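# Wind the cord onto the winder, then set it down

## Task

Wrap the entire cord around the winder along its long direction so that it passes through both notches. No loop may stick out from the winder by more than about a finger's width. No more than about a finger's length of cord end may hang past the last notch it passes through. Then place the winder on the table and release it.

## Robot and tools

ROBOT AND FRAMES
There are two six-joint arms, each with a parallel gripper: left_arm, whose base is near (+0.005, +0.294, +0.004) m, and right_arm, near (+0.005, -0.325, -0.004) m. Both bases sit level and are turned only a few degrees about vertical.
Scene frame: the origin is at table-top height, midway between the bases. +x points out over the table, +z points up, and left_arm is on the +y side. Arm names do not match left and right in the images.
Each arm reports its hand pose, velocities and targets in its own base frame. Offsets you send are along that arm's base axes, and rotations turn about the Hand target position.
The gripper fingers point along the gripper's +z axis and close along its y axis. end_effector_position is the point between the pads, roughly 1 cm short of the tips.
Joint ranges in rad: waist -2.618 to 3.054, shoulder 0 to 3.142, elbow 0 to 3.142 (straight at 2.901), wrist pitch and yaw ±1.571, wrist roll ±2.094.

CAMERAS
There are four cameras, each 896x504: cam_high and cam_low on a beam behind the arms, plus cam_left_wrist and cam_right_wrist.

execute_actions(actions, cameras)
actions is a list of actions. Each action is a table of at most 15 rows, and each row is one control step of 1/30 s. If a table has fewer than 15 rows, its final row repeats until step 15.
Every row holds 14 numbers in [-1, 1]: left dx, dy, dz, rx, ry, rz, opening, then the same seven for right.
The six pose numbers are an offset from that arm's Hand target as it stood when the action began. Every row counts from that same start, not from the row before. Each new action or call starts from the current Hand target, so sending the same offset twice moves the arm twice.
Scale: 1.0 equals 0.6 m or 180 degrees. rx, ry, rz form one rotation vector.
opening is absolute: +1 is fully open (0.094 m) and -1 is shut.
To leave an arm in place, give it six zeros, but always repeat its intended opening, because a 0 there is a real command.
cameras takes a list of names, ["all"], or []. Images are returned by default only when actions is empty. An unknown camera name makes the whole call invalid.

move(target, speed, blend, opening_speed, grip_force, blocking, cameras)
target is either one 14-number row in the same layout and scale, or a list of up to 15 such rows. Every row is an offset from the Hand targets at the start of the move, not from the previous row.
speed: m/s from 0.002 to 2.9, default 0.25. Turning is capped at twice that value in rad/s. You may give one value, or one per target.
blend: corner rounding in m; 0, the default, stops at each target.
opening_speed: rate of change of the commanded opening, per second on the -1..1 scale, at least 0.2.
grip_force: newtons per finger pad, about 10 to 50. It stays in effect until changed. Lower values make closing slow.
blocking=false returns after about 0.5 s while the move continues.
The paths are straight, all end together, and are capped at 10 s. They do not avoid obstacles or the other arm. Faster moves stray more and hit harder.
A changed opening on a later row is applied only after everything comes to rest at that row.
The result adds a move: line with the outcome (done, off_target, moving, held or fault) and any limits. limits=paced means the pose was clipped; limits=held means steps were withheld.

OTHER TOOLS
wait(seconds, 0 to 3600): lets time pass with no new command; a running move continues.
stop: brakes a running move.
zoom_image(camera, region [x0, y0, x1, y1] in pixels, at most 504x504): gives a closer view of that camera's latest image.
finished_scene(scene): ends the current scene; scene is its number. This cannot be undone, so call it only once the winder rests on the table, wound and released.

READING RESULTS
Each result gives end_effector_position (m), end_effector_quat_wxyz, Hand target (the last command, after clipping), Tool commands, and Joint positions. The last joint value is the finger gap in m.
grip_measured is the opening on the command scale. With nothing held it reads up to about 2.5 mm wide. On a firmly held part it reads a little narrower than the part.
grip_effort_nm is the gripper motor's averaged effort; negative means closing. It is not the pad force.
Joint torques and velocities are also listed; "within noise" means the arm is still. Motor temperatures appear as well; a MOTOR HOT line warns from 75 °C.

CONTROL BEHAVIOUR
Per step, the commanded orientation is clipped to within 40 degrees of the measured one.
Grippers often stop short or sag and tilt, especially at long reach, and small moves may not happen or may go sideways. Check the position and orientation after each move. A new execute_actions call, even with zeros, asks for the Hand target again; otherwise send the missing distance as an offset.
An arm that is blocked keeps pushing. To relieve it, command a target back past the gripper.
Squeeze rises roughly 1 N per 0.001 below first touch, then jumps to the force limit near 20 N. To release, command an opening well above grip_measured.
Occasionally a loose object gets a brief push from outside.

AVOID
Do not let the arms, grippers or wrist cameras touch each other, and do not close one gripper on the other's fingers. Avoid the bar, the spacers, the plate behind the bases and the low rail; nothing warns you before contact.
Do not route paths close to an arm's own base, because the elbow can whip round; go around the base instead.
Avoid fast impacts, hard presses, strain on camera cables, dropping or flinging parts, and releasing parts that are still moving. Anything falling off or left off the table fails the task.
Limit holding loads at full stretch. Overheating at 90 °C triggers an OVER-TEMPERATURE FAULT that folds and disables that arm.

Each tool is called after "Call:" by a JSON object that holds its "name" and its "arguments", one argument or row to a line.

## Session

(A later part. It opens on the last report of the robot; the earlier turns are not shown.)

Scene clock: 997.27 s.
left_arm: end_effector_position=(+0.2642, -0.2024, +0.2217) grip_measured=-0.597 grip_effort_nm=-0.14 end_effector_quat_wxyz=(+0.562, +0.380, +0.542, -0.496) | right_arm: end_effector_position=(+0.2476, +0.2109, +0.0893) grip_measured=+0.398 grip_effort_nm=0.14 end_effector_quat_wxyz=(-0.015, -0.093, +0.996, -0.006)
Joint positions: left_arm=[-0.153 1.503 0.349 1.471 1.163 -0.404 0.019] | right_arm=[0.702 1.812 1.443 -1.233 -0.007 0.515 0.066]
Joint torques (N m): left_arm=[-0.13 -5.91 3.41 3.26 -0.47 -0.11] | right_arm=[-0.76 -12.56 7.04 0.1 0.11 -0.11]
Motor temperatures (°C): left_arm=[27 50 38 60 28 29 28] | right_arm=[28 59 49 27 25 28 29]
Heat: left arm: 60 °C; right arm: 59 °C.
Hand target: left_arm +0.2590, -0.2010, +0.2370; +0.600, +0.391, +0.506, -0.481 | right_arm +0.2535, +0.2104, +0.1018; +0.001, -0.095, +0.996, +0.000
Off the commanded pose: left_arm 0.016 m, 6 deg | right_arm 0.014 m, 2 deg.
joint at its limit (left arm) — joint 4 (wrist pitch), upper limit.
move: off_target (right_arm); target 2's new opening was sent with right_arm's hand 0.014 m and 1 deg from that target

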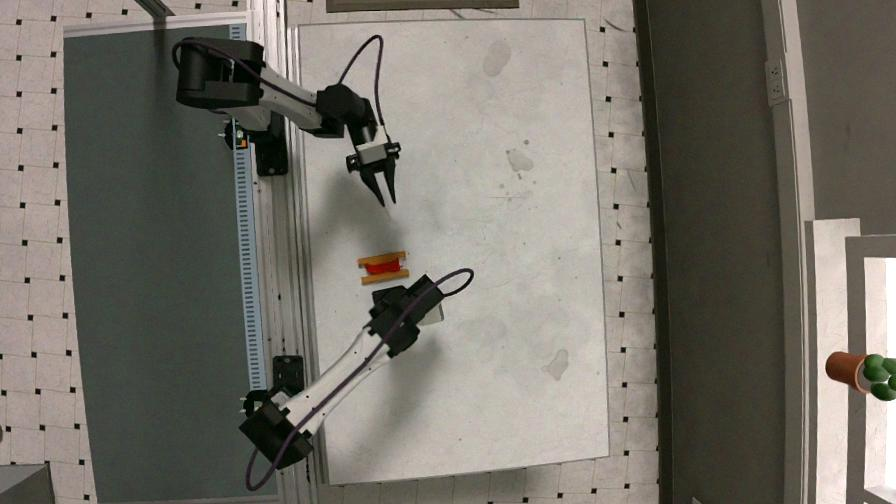

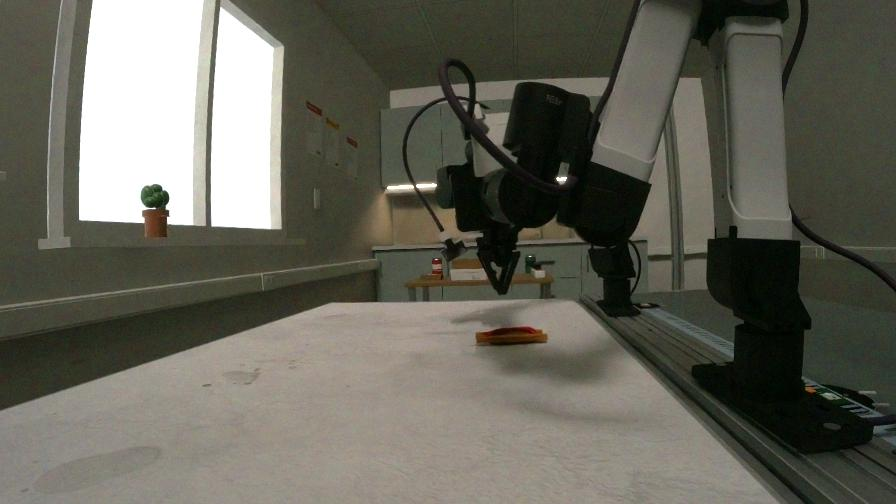

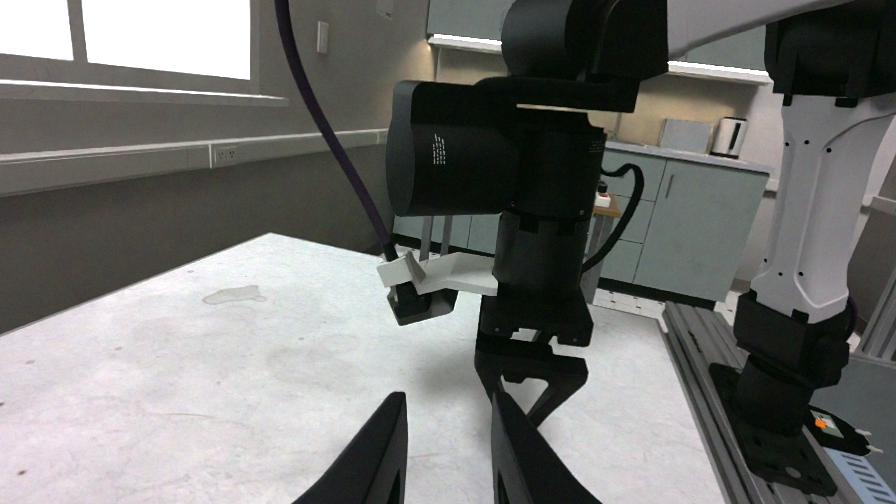

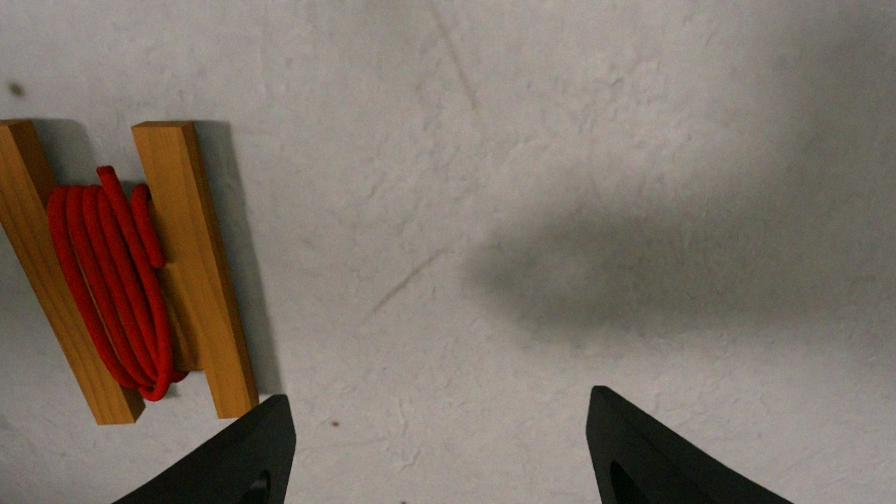

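Call:
{"name": "move", "arguments": {
  "target": [
    [-0.1125,-0.1735,-0.2767,0.3356,0.0373,-0.0786,-0.9, 0.0042,0.165,-0.035,0,0,0.03,-0.45]
  ],
  "speed": 0.2,
  "cameras": ["all"]
}}

Call:
{"name": "zoom_image", "arguments": {
  "camera": "cam_right_wrist",
  "region": [270, 204, 670, 504]
}}

Scene clock: 1026.70 s.
left_arm: end_effector_position=(+0.1879, -0.3020, +0.0689) grip_measured=-0.897 grip_effort_nm=-0.15 end_effector_quat_wxyz=(+0.234, +0.660, +0.666, -0.258) | right_arm: end_effector_position=(+0.2540, +0.3043, +0.0803) grip_measured=-0.448 grip_effort_nm=-0.06 end_effector_quat_wxyz=(-0.002, -0.147, +0.989, +0.003)
Joint positions: left_arm=[-0.774 1.522 0.82 -0.348 0.508 0.648 0.005] | right_arm=[0.872 2.062 1.75 -1.258 -0.007 0.577 0.026]
Joint torques (N m): left_arm=[-0.14 -5.7 8.03 1.29 0.03 0.13] | right_arm=[0.65 -11.11 7.83 0.15 0.11 0.14]
Motor temperatures (°C): left_arm=[27 46 38 59 28 29 28] | right_arm=[28 60 50 27 25 28 29]
Heat: left arm: 59 °C; right arm: 60 °C.
Hand target: left_arm +0.1915, -0.3052, +0.0711; +0.233, +0.668, +0.662, -0.249 | right_arm +0.2560, +0.3095, +0.0807; +0.000, -0.142, +0.990, +0.000
Off the commanded pose: left_arm 0.005 m, 1 deg | right_arm 0.005 m, 1 deg.
move: done

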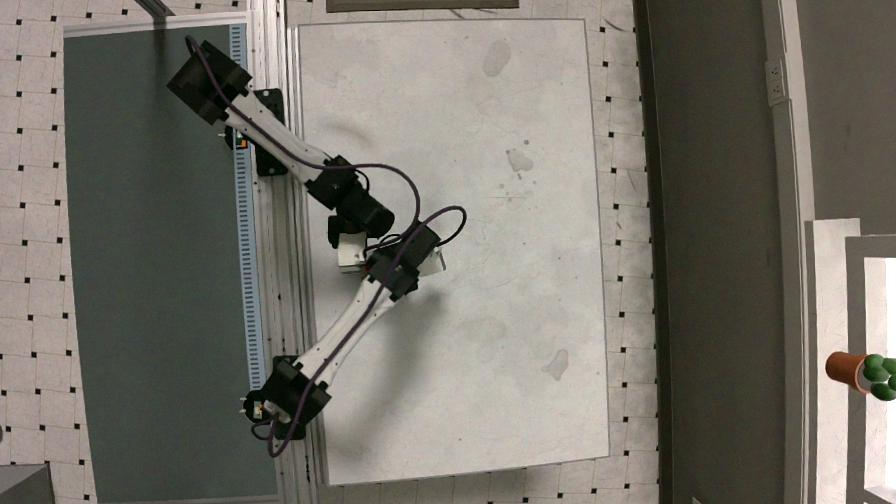

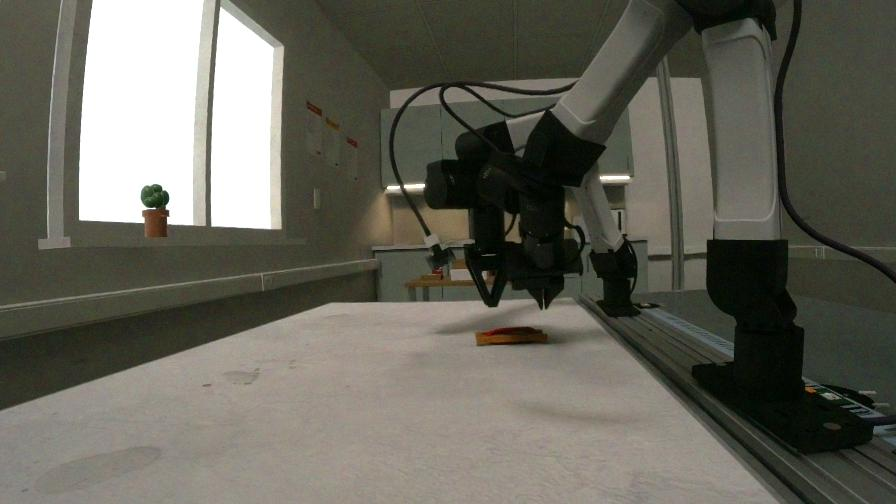

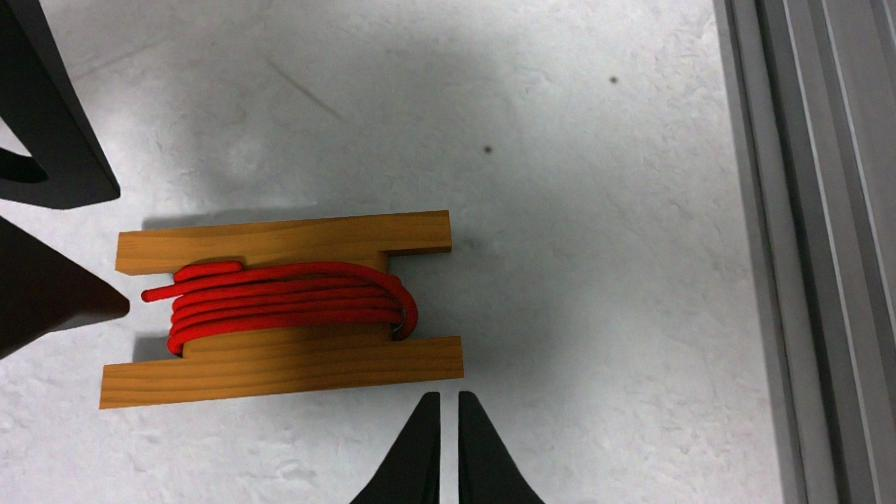

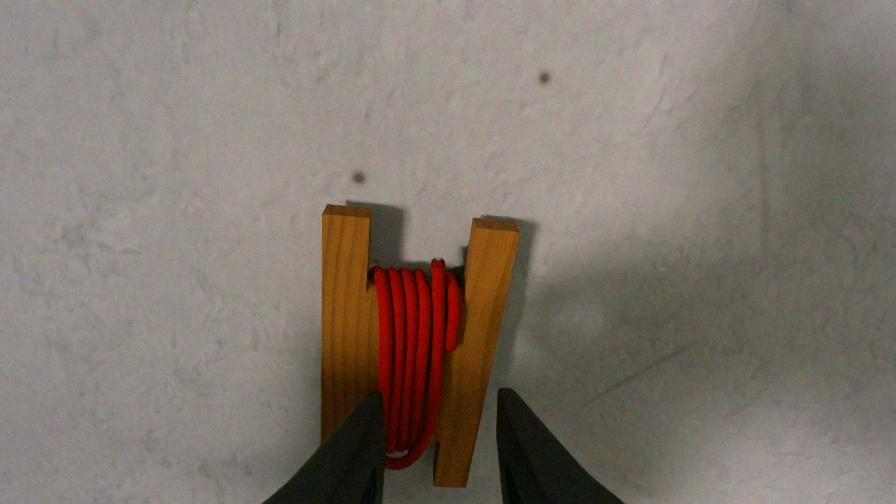

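Scaled by 1.260 from the camera's image (finer frame: 1280x720).

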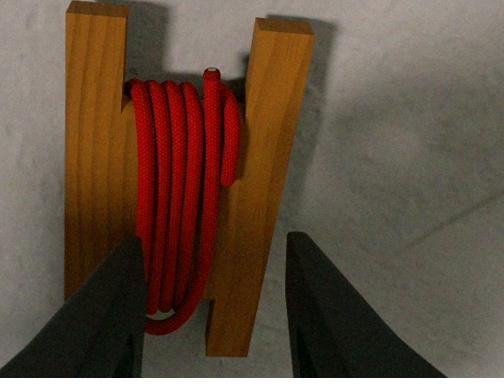

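Call:
{"name": "move", "arguments": {
  "target": [
    [0.0467,-0.0067,-0.03,0,0,0,-1.0, 0.0183,0.0045,-0.05,0,0,0,-0.6],
    [0.0467,-0.0067,-0.07,0,0,0,-1.0, 0.0183,0.0045,-0.05,0,0,0,-0.6]
  ],
  "speed": [0.12,0.06],
  "cameras": ["cam_left_wrist","cam_right_wrist","cam_low"]
}}

Call:
{"name": "zoom_image", "arguments": {
  "camera": "cam_right_wrist",
  "region": [290, 244, 590, 504]
}}

Scene clock: 1036.97 s.
left_arm: end_effector_position=(+0.1943, -0.3015, +0.0589) grip_measured=-0.990 grip_effort_nm=-0.57 end_effector_quat_wxyz=(+0.223, +0.660, +0.671, -0.255) | right_arm: end_effector_position=(+0.2605, +0.3114, +0.0635) grip_measured=-0.598 grip_effort_nm=-0.06 end_effector_quat_wxyz=(-0.001, -0.147, +0.989, +0.004)
Joint positions: left_arm=[-0.76 1.57 0.838 -0.348 0.508 0.664 0] | right_arm=[0.871 2.106 1.75 -1.212 -0.007 0.577 0.019]
Joint torques (N m): left_arm=[-0.29 -8.9 5.19 1.59 0.27 -0.06] | right_arm=[-0.57 -11.34 4.96 0.51 0.11 0]
Motor temperatures (°C): left_arm=[27 46 40 54 28 29 28] | right_arm=[28 57 51 26 25 28 29]
Heat: left arm: 54 °C; right arm: 57 °C.
Hand target: left_arm +0.1920, -0.3041, +0.0645; +0.231, +0.662, +0.664, -0.258 (not the last commanded pose) | right_arm +0.2660, +0.3119, +0.0534; +0.001, -0.142, +0.990, +0.000 (not the last commanded pose)
Off the commanded pose: left_arm 0.040 m, 2 deg | right_arm 0.014 m, 1 deg.
move: held (left_arm; a check stopped the path), off_target (right_arm; braked when a check withheld steps of left_arm); path passed 0 of 2 targets; limits=held
pose unreachable (left arm): on one or more control steps of this call, first in action 0 (counted from 0), this arm could not follow its commanded pose, so it was not sent that pose on those steps. It may still have moved: this result reports where it is.
cause: moving toward the commanded pose would bring a part of the arm too close to another arm (this arm's wrist camera and the right arm's wrist (the part past joint 5), at the place that arm is still heading or pushing toward).
Images, in order (width x height): cam_low 896x504, cam_left_wrist 896x504, cam_right_wrist 896x504.

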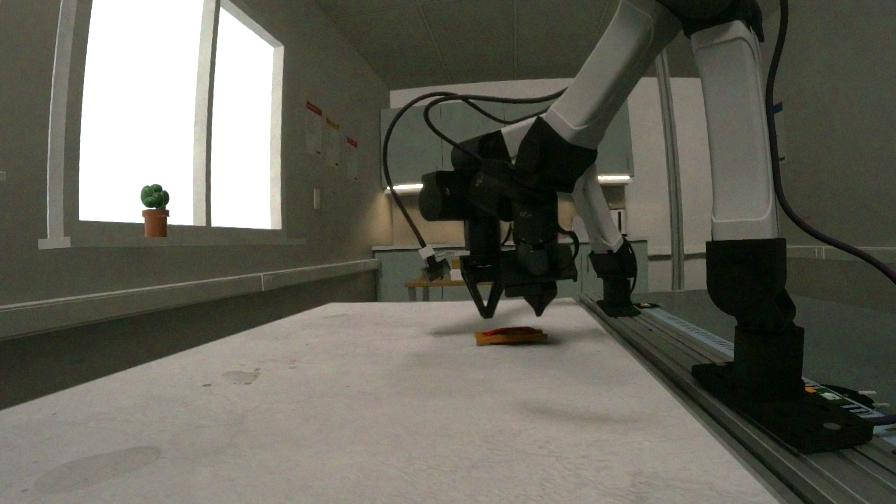

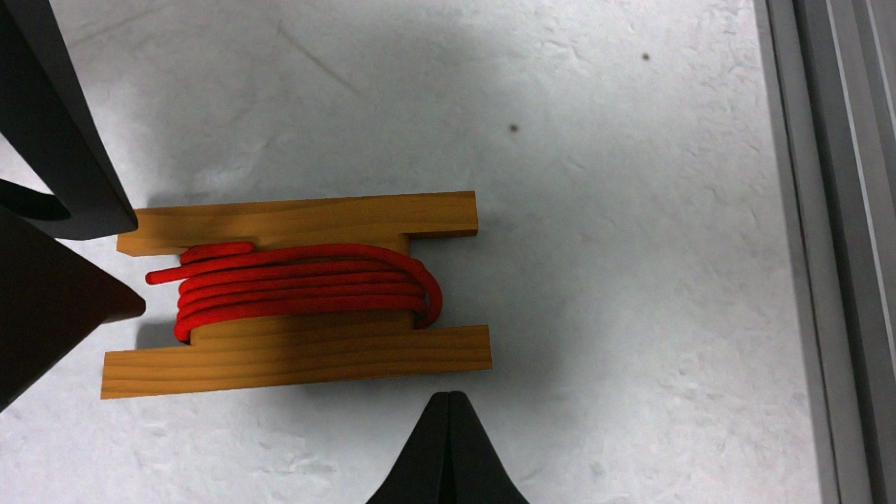

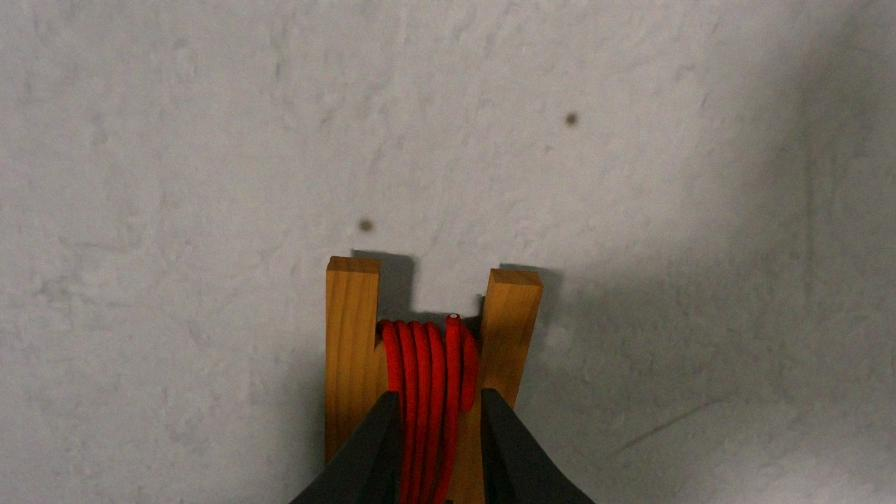

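Scaled by 1.680 from the camera's image (finer frame: 1280x720).

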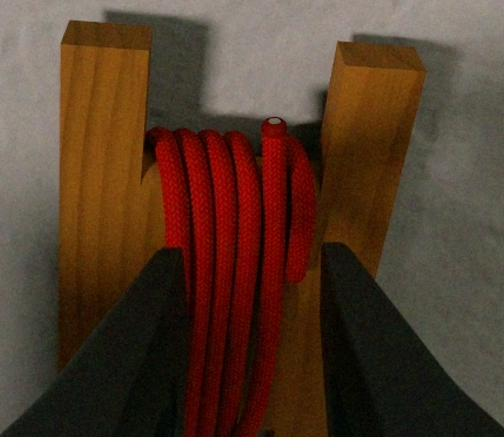

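Call:
{"name": "move", "arguments": {
  "target": [
    [0,-0.0167,-0.06,0,0,0,-1.0, -0.0033,-0.0023,-0.019,0,0,0,-0.6],
    [0,-0.0167,-0.0858,0,0,0,-1.0, -0.0033,-0.0023,-0.019,0,0,0,-0.6]
  ],
  "speed": [0.08,0.04],
  "cameras": ["cam_left_wrist","cam_right_wrist","cam_low"]
}}

Call:
{"name": "zoom_image", "arguments": {
  "camera": "cam_right_wrist",
  "region": [290, 244, 590, 504]
}}

Scene clock: 1044.40 s.
left_arm: end_effector_position=(+0.1899, -0.3102, +0.0171) grip_measured=-0.990 grip_effort_nm=-0.57 end_effector_quat_wxyz=(+0.220, +0.662, +0.667, -0.260) | right_arm: end_effector_position=(+0.2614, +0.3124, +0.0545) grip_measured=-0.598 grip_effort_nm=-0.06 end_effector_quat_wxyz=(+0.003, -0.147, +0.989, +0.007)
Joint positions: left_arm=[-0.787 1.688 0.761 -0.147 0.508 0.645 0] | right_arm=[0.871 2.106 1.715 -1.166 -0.007 0.577 0.019]
Joint torques (N m): left_arm=[-0.2 -6.52 3.96 2.17 0.12 -0.13] | right_arm=[-0.44 -11.52 4 0.53 0.11 0.01]
Motor temperatures (°C): left_arm=[27 46 40 53 28 29 28] | right_arm=[28 57 51 26 25 28 28]
Heat: left arm: 53 °C; right arm: 57 °C.
Hand target: left_arm +0.1921, -0.3141, +0.0131; +0.231, +0.662, +0.664, -0.258 | right_arm +0.2640, +0.3106, +0.0420; +0.001, -0.142, +0.990, +0.000
Off the commanded pose: left_arm 0.006 m, 1 deg | right_arm 0.013 m, 1 deg.
move: off_target (right_arm)
Images, in order (width x height): cam_low 896x504, cam_left_wrist 896x504, cam_right_wrist 896x504.

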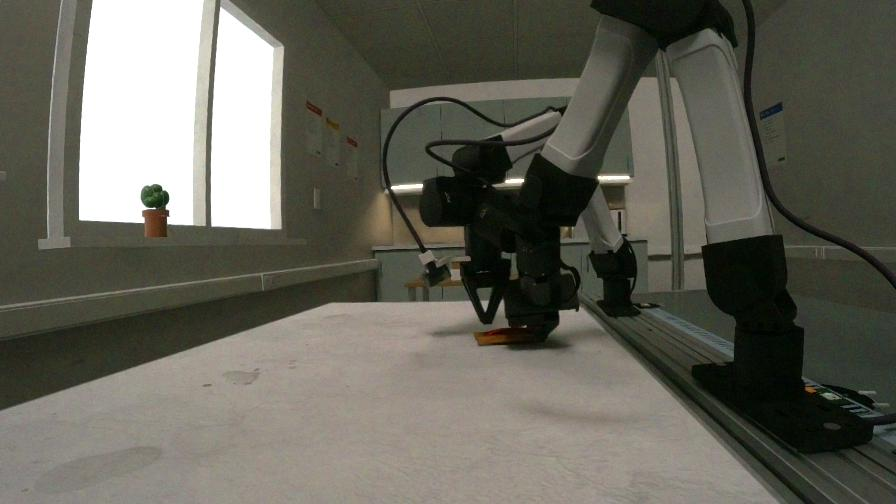

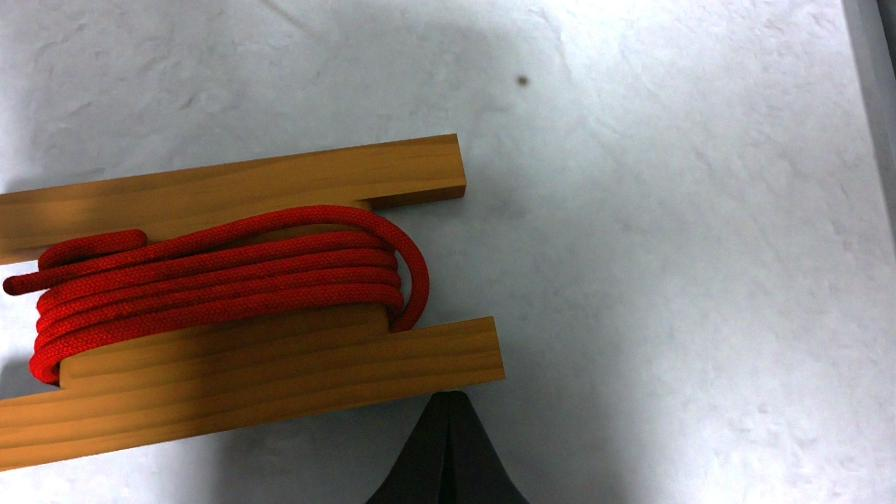

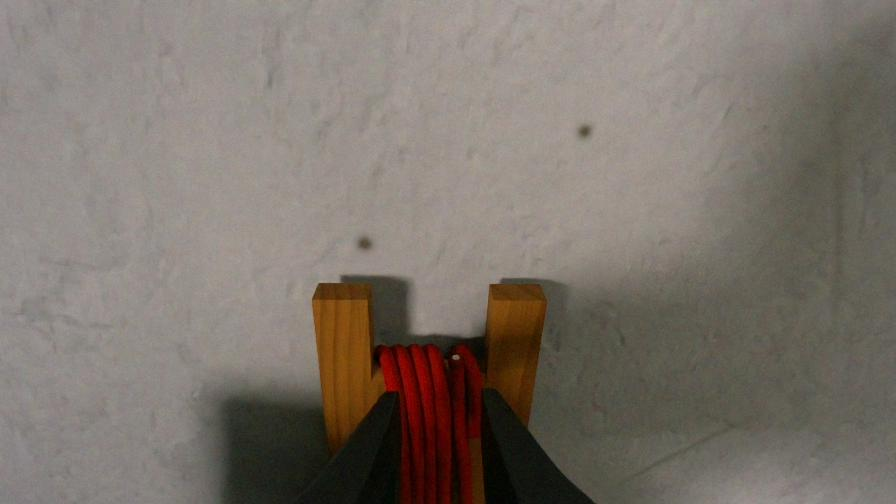

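Scaled by 1.680 from the camera's image (finer frame: 1280x720).

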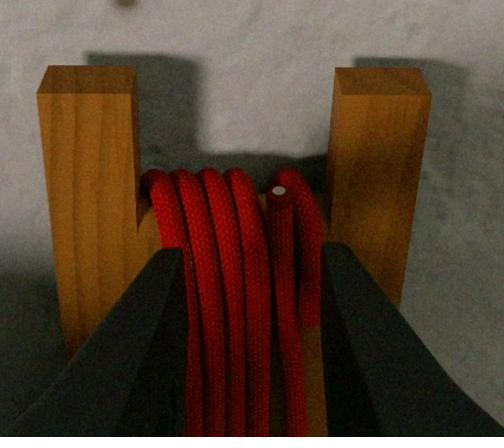

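Call:
{"name": "zoom_image", "arguments": {
  "camera": "cam_low",
  "region": [440, 270, 580, 364]
}}

Scaled by 3.600 from the camera's image (finer frame: 1280x720).

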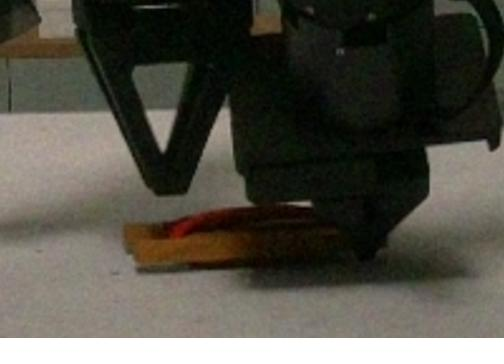

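Call:
{"name": "move", "arguments": {
  "target": [
    [0,0,0.025,0,0,0,-1.0, 0,0,0,0,0,0,-0.6],
    [0,-0.02,0.025,0,0,0,-1.0, 0,0,0,0,0,0,-0.6],
    [0,-0.02,-0.01,0,0,0,-1.0, -0.003,0.001,-0.022,0,0,0,-0.6]
  ],
  "speed": [0.08,0.08,0.03],
  "cameras": ["cam_left_wrist","cam_right_wrist","cam_low"]
}}

Call:
{"name": "zoom_image", "arguments": {
  "camera": "cam_right_wrist",
  "region": [290, 244, 590, 504]
}}

Call:
{"name": "zoom_image", "arguments": {
  "camera": "cam_low",
  "region": [440, 270, 580, 364]
}}

Scene clock: 1053.27 s.
left_arm: end_effector_position=(+0.1885, -0.3225, +0.0135) grip_measured=-0.990 grip_effort_nm=-0.57 end_effector_quat_wxyz=(+0.224, +0.662, +0.665, -0.264) | right_arm: end_effector_position=(+0.2616, +0.3126, +0.0426) grip_measured=-0.598 grip_effort_nm=-0.06 end_effector_quat_wxyz=(+0.004, -0.147, +0.989, +0.008)
Joint positions: left_arm=[-0.816 1.723 0.773 -0.1 0.502 0.615 0] | right_arm=[0.871 2.112 1.675 -1.117 -0.007 0.577 0.019]
Joint torques (N m): left_arm=[-0.14 -5.91 4.57 2.11 0.02 -0.11] | right_arm=[-0.06 -11.28 3.88 0.54 0.11 0.05]
Motor temperatures (°C): left_arm=[27 46 40 53 28 29 28] | right_arm=[28 56 50 26 25 28 28]
Heat: left arm: 53 °C; right arm: 56 °C.
Hand target: left_arm +0.1920, -0.3260, +0.0070; +0.231, +0.662, +0.664, -0.258 | right_arm +0.2621, +0.3111, +0.0288; +0.000, -0.142, +0.990, +0.000
Off the commanded pose: left_arm 0.008 m, 1 deg | right_arm 0.014 m, 1 deg.
move: off_target (right_arm)
Images, in order (width x height): cam_low 896x504, cam_left_wrist 896x504, cam_right_wrist 896x504.

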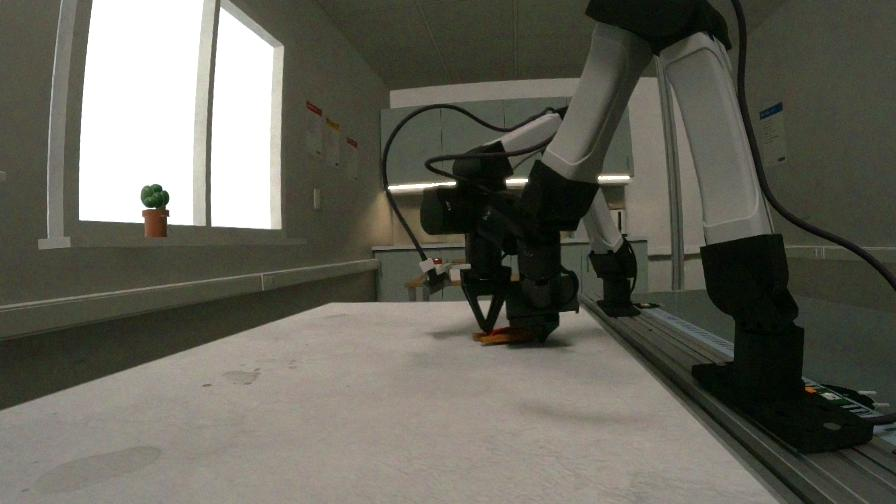

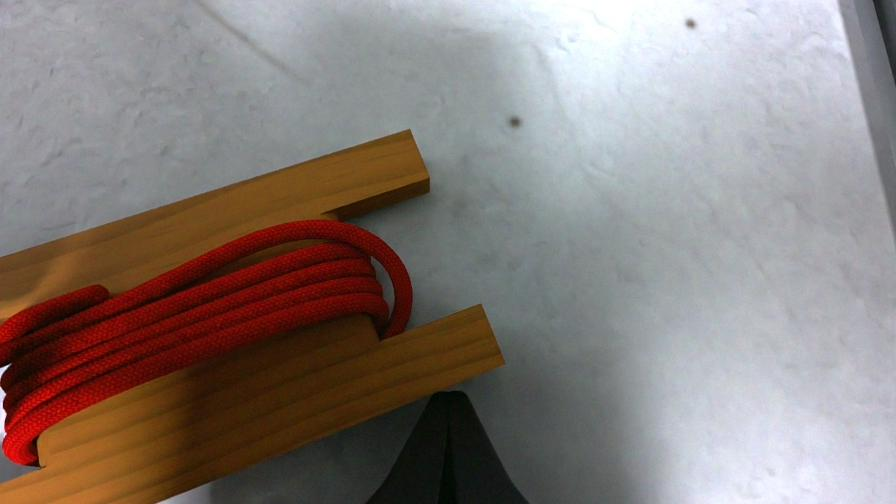

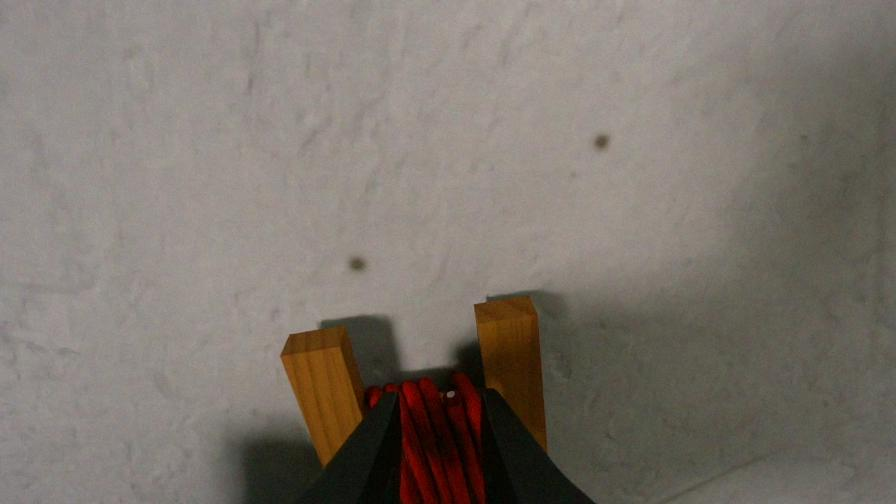

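Scaled by 1.680 from the camera's image (finer frame: 1280x720).

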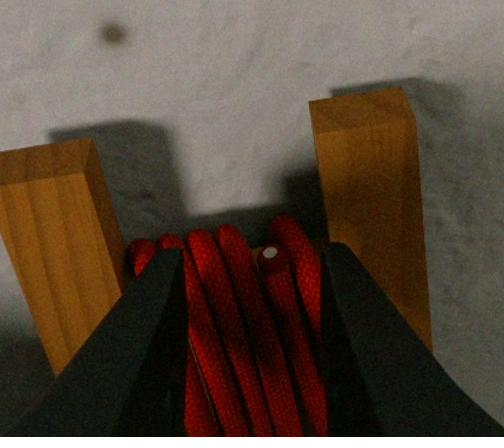

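Scaled by 3.600 from the camera's image (finer frame: 1280x720).

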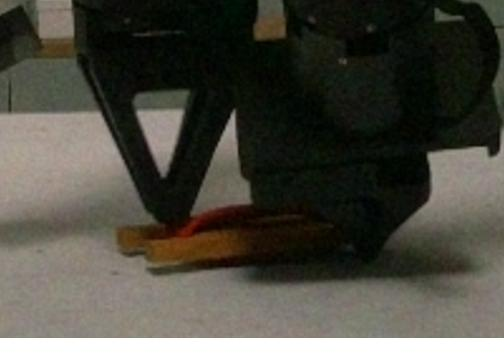

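Call:
{"name": "move", "arguments": {
  "target": [
    [0,0.006,0.07,0,0,0,-1.0, 0,0,0.01,0,0,0,-0.6],
    [0,-0.012,0.06,0,0,0,-1.0, 0,0,0.01,0,0,0,-0.6],
    [0,-0.012,0.004,0,0,0,-1.0, 0,0,0.01,0,0,0,-0.6]
  ],
  "speed": [0.08,0.08,0.04],
  "cameras": ["cam_left_wrist","cam_right_wrist","cam_low"]
}}

Call:
{"name": "zoom_image", "arguments": {
  "camera": "cam_right_wrist",
  "region": [290, 244, 590, 504]
}}

Call:
{"name": "zoom_image", "arguments": {
  "camera": "cam_low",
  "region": [440, 270, 580, 364]
}}

Scene clock: 1059.50 s.
left_arm: end_effector_position=(+0.1817, -0.3167, +0.0302) grip_measured=-0.990 grip_effort_nm=-0.57 end_effector_quat_wxyz=(+0.207, +0.662, +0.671, -0.263) | right_arm: end_effector_position=(+0.2616, +0.3126, +0.0426) grip_measured=-0.598 grip_effort_nm=-0.06 end_effector_quat_wxyz=(+0.004, -0.147, +0.989, +0.008)
Joint positions: left_arm=[-0.819 1.66 0.804 -0.227 0.5 0.612 0] | right_arm=[0.871 2.112 1.675 -1.117 -0.007 0.577 0.019]
Joint torques (N m): left_arm=[0.55 -7.86 5.14 1.58 0.26 0] | right_arm=[-0.06 -11.75 5.09 0.34 0.11 0.06]
Motor temperatures (°C): left_arm=[27 47 40 53 28 29 28] | right_arm=[28 56 50 26 25 28 28]
Heat: left arm: 53 °C; right arm: 56 °C.
Hand target: left_arm +0.1822, -0.3177, +0.0313; +0.211, +0.664, +0.667, -0.265 (not the last commanded pose) | right_arm +0.2621, +0.3110, +0.0349; +0.000, -0.142, +0.990, +0.000
Off the commanded pose: left_arm 0.029 m, 3 deg | right_arm 0.008 m, 1 deg.
move: held (left_arm; a check stopped the path); path passed 1 of 3 targets; limits=held
pose unreachable (left arm): on one or more control steps of this call, first in action 0 (counted from 0), this arm could not follow its commanded pose, so it was not sent that pose on those steps. It may still have moved: this result reports where it is.
cause: moving toward the commanded pose would bring a part of the arm too close to another arm (this arm's wrist (the part past joint 4) and the right arm's wrist (the part past joint 5), along the way the arms are being sent, or toward where that arm still pushes).
Images, in order (width x height): cam_low 896x504, cam_left_wrist 896x504, cam_right_wrist 896x504.

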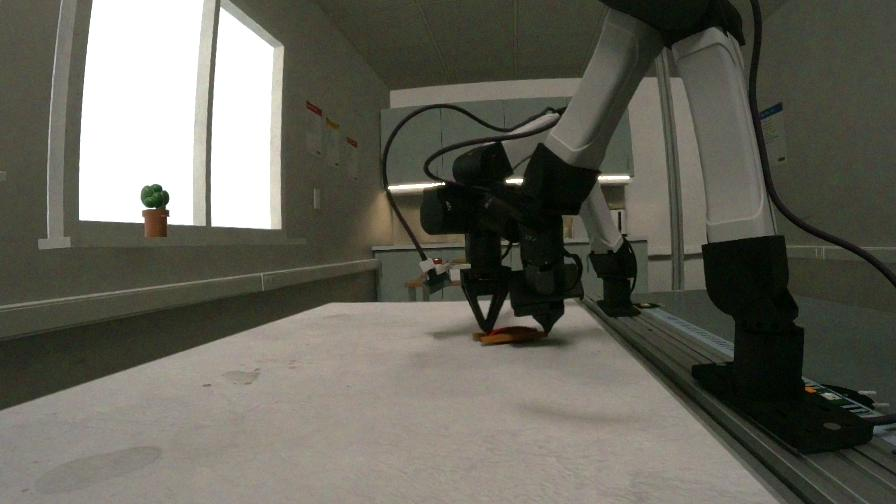

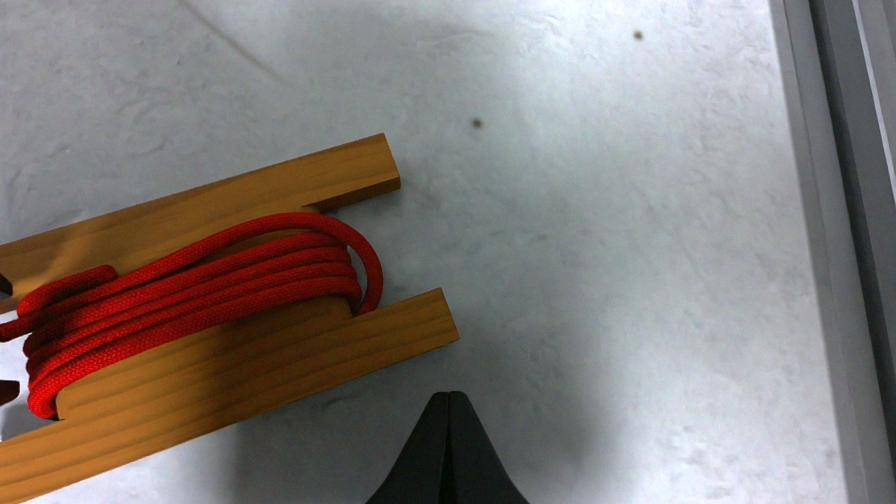

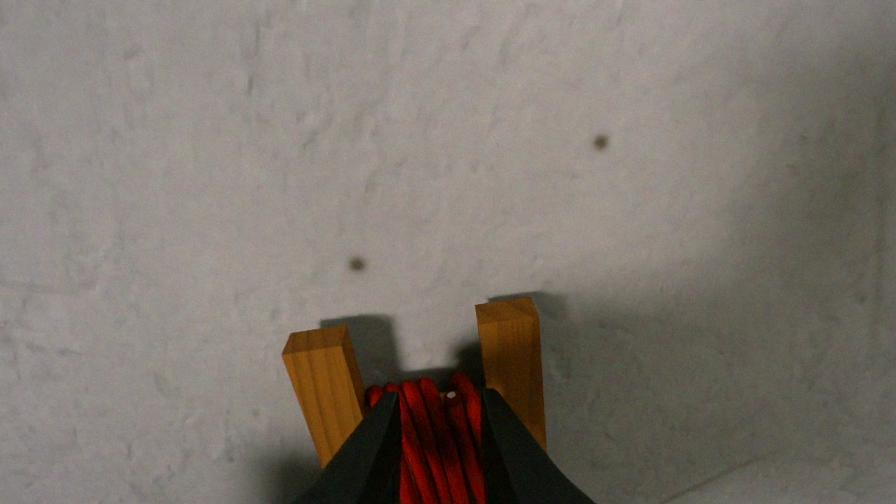

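Scaled by 1.680 from the camera's image (finer frame: 1280x720).

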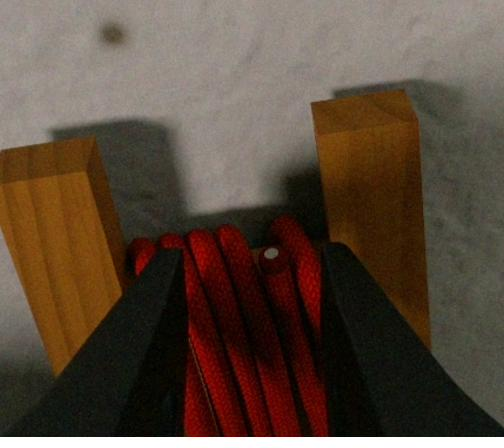

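Scaled by 3.600 from the camera's image (finer frame: 1280x720).

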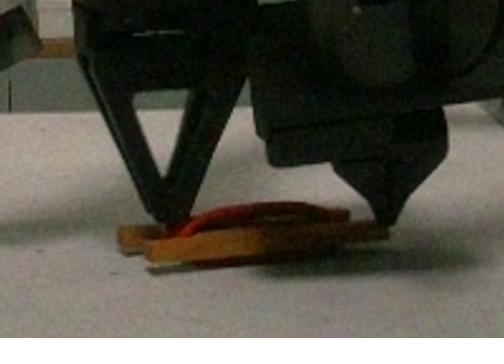

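Call:
{"name": "move", "arguments": {
  "target": [
    [0,0.1,0.1,0,0,0,-1.0, -0.01,0,0.12,0,0,0,-0.3],
    [0,0.16,0.14,0,0,0,-0.6, -0.03,-0.2,0.12,0,0,0,0.4]
  ],
  "speed": [0.15,0.25],
  "blend": [0.02,0],
  "cameras": ["cam_high","cam_low","cam_left_wrist"]
}}

Call:
{"name": "zoom_image", "arguments": {
  "camera": "cam_high",
  "region": [330, 220, 450, 310]
}}

Scene clock: 1081.37 s.
left_arm: end_effector_position=(+0.1798, -0.2165, +0.1000) grip_measured=-0.603 grip_effort_nm=0.12 end_effector_quat_wxyz=(+0.192, +0.658, +0.682, -0.256) | right_arm: end_effector_position=(+0.2408, +0.1927, +0.1041) grip_measured=+0.398 grip_effort_nm=0.14 end_effector_quat_wxyz=(-0.015, -0.139, +0.990, -0.006)
Joint positions: left_arm=[-0.525 1.328 0.846 -0.798 0.592 0.92 0.019] | right_arm=[0.672 1.742 1.416 -1.276 -0.006 0.392 0.066]
Joint torques (N m): left_arm=[0.84 -6.19 8.13 0.85 0.65 0.16] | right_arm=[-0.69 -12.15 3.95 0.45 0.08 -0.11]
Motor temperatures (°C): left_arm=[27 47 41 50 28 29 28] | right_arm=[28 56 50 26 25 28 28]
Heat: left arm: 50 °C; right arm: 56 °C.
Hand target: left_arm +0.1823, -0.2216, +0.1153; +0.211, +0.664, +0.667, -0.265 | right_arm +0.2441, +0.1910, +0.1068; +0.000, -0.142, +0.990, +0.000
Off the commanded pose: left_arm 0.016 m, 3 deg | right_arm 0.005 m, 2 deg.
move: off_target (left_arm); target 2's new opening was sent with left_arm's hand 0.016 m and 3 deg from that target

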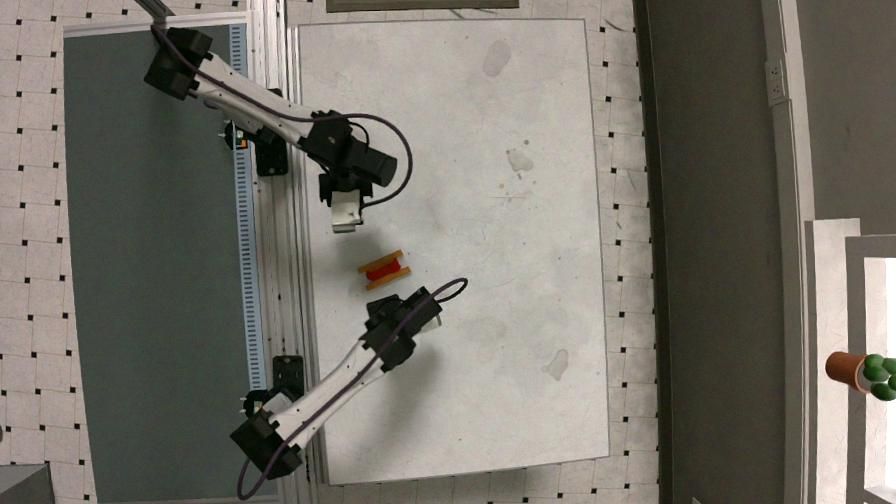

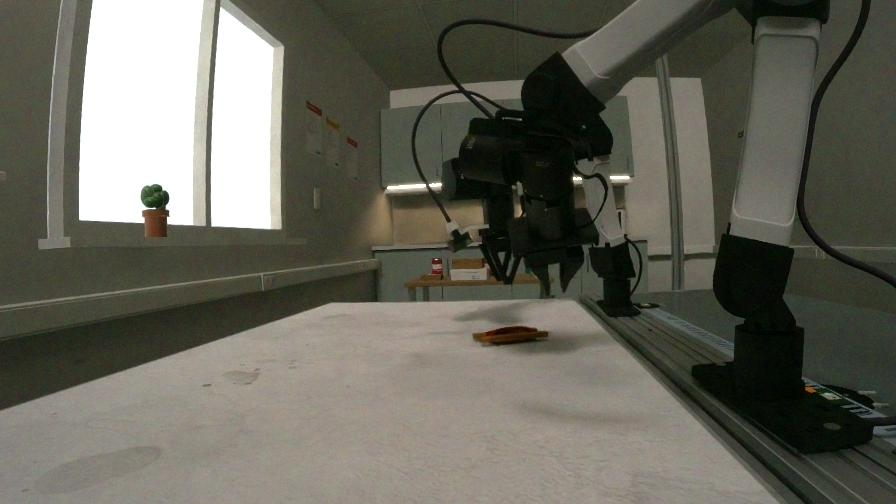

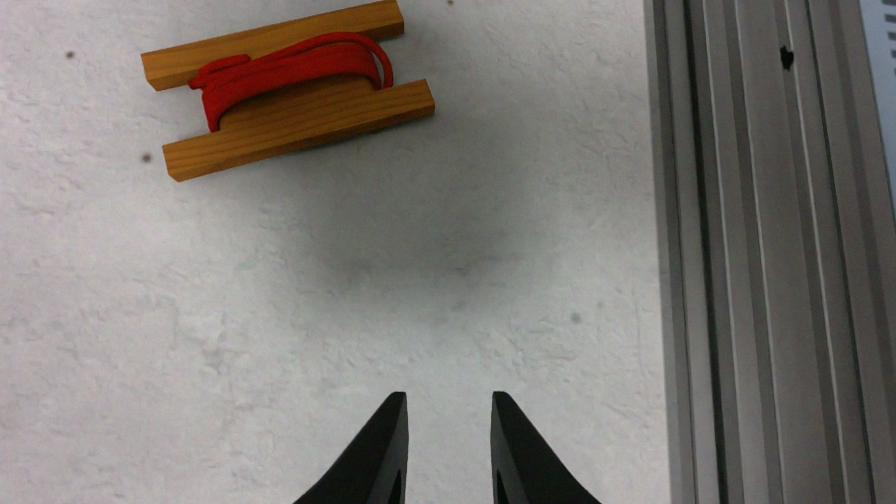

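Scaled by 4.200 from the camera's image (finer frame: 1280x720).

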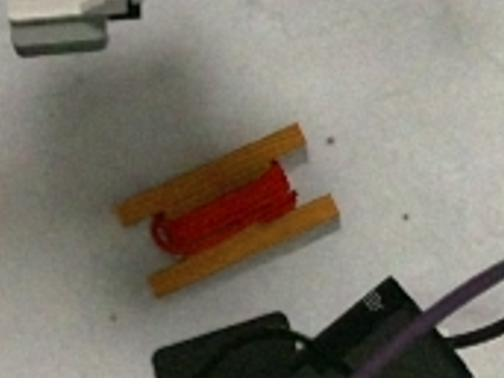

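Call:
{"name": "move", "arguments": {
  "target": [
    [0,0,0,0,0,0,-0.6, -0.1055,0.1532,-0.045,0,0,0.0694,0.4]
  ],
  "speed": 0.2,
  "cameras": ["cam_right_wrist"]
}}

Scene clock: 1086.07 s.
left_arm: end_effector_position=(+0.1798, -0.2165, +0.1000) grip_measured=-0.603 grip_effort_nm=0.12 end_effector_quat_wxyz=(+0.192, +0.658, +0.682, -0.256) | right_arm: end_effector_position=(+0.1754, +0.2718, +0.0799) grip_measured=+0.398 grip_effort_nm=0.14 end_effector_quat_wxyz=(-0.012, -0.254, +0.967, -0.007)
Joint positions: left_arm=[-0.525 1.328 0.846 -0.798 0.592 0.92 0.019] | right_arm=[0.995 1.807 1.399 -1.19 -0.006 0.481 0.066]
Joint torques (N m): left_arm=[0.84 -6.19 8.12 0.85 0.65 0.15] | right_arm=[0.61 -8.68 7.05 0.45 0.07 0.14]
Motor temperatures (°C): left_arm=[27 47 41 49 28 29 28] | right_arm=[28 56 49 26 25 28 28]
Heat: left arm: 49 °C; right arm: 56 °C.
Hand target: left_arm +0.1823, -0.2216, +0.1153; +0.211, +0.664, +0.667, -0.265 | right_arm +0.1808, +0.2830, +0.0799; +0.000, -0.248, +0.969, +0.000
Off the commanded pose: left_arm 0.016 m, 3 deg | right_arm 0.012 m, 2 deg.
move: off_target (right_arm)

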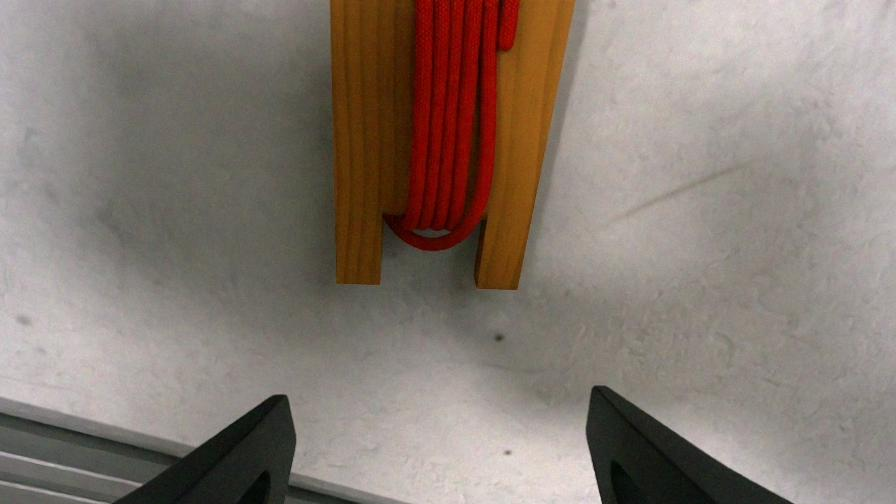

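Call:
{"name": "move", "arguments": {
  "target": [
    [0,0,0,0,0,0,-0.6, 0.0108,0.0147,-0.045,0,0,-0.0139,0.4],
    [0,0,0,0,0,0,-0.6, 0.0108,0.0147,-0.1115,0,0,-0.0139,0.4],
    [0,0,0,0,0,0,-0.6, 0.0108,0.0147,-0.1115,0,0,-0.0139,0.15]
  ],
  "speed": [0.12,0.05,0.1],
  "opening_speed": 0.6,
  "cameras": ["cam_right_wrist"]
}}

Scene clock: 1092.40 s.
left_arm: end_effector_position=(+0.1798, -0.2165, +0.1000) grip_measured=-0.603 grip_effort_nm=0.12 end_effector_quat_wxyz=(+0.192, +0.658, +0.682, -0.256) | right_arm: end_effector_position=(+0.1886, +0.2855, +0.0272) grip_measured=+0.153 grip_effort_nm=-0.14 end_effector_quat_wxyz=(+0.003, -0.226, +0.974, -0.008)
Joint positions: left_arm=[-0.525 1.328 0.846 -0.798 0.592 0.92 0.019] | right_arm=[0.995 1.909 1.315 -0.985 0.016 0.538 0.054]
Joint torques (N m): left_arm=[0.84 -6.17 8.13 0.85 0.65 0.15] | right_arm=[0.4 -8.62 3.34 0.79 -0.02 0.08]
Motor temperatures (°C): left_arm=[27 46 42 48 28 29 27] | right_arm=[28 56 49 26 25 28 28]
Heat: left arm: 48 °C; right arm: 56 °C.
Hand target: left_arm +0.1823, -0.2216, +0.1153; +0.211, +0.664, +0.667, -0.265 | right_arm +0.1872, +0.2918, +0.0130; +0.000, -0.227, +0.974, +0.000
Off the commanded pose: left_arm 0.016 m, 3 deg | right_arm 0.016 m, 1 deg.
move: off_target (right_arm); target 3's new opening was sent with right_arm's hand 0.015 m and 1 deg from that target

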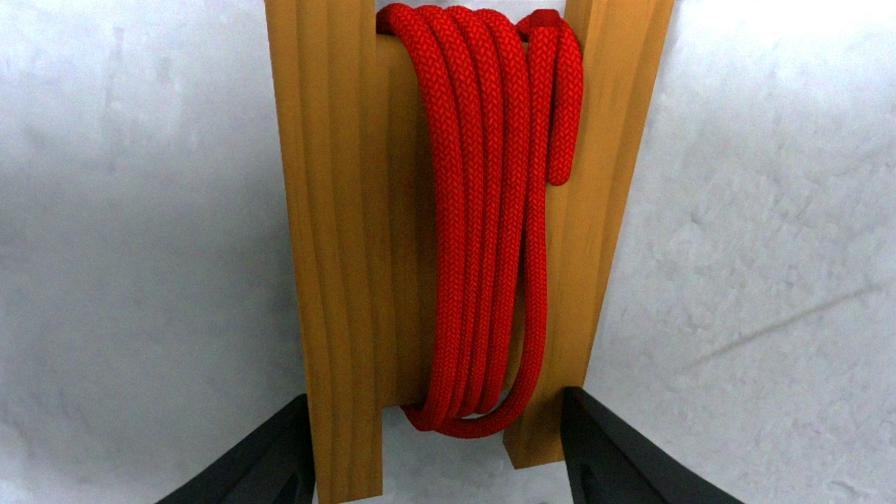

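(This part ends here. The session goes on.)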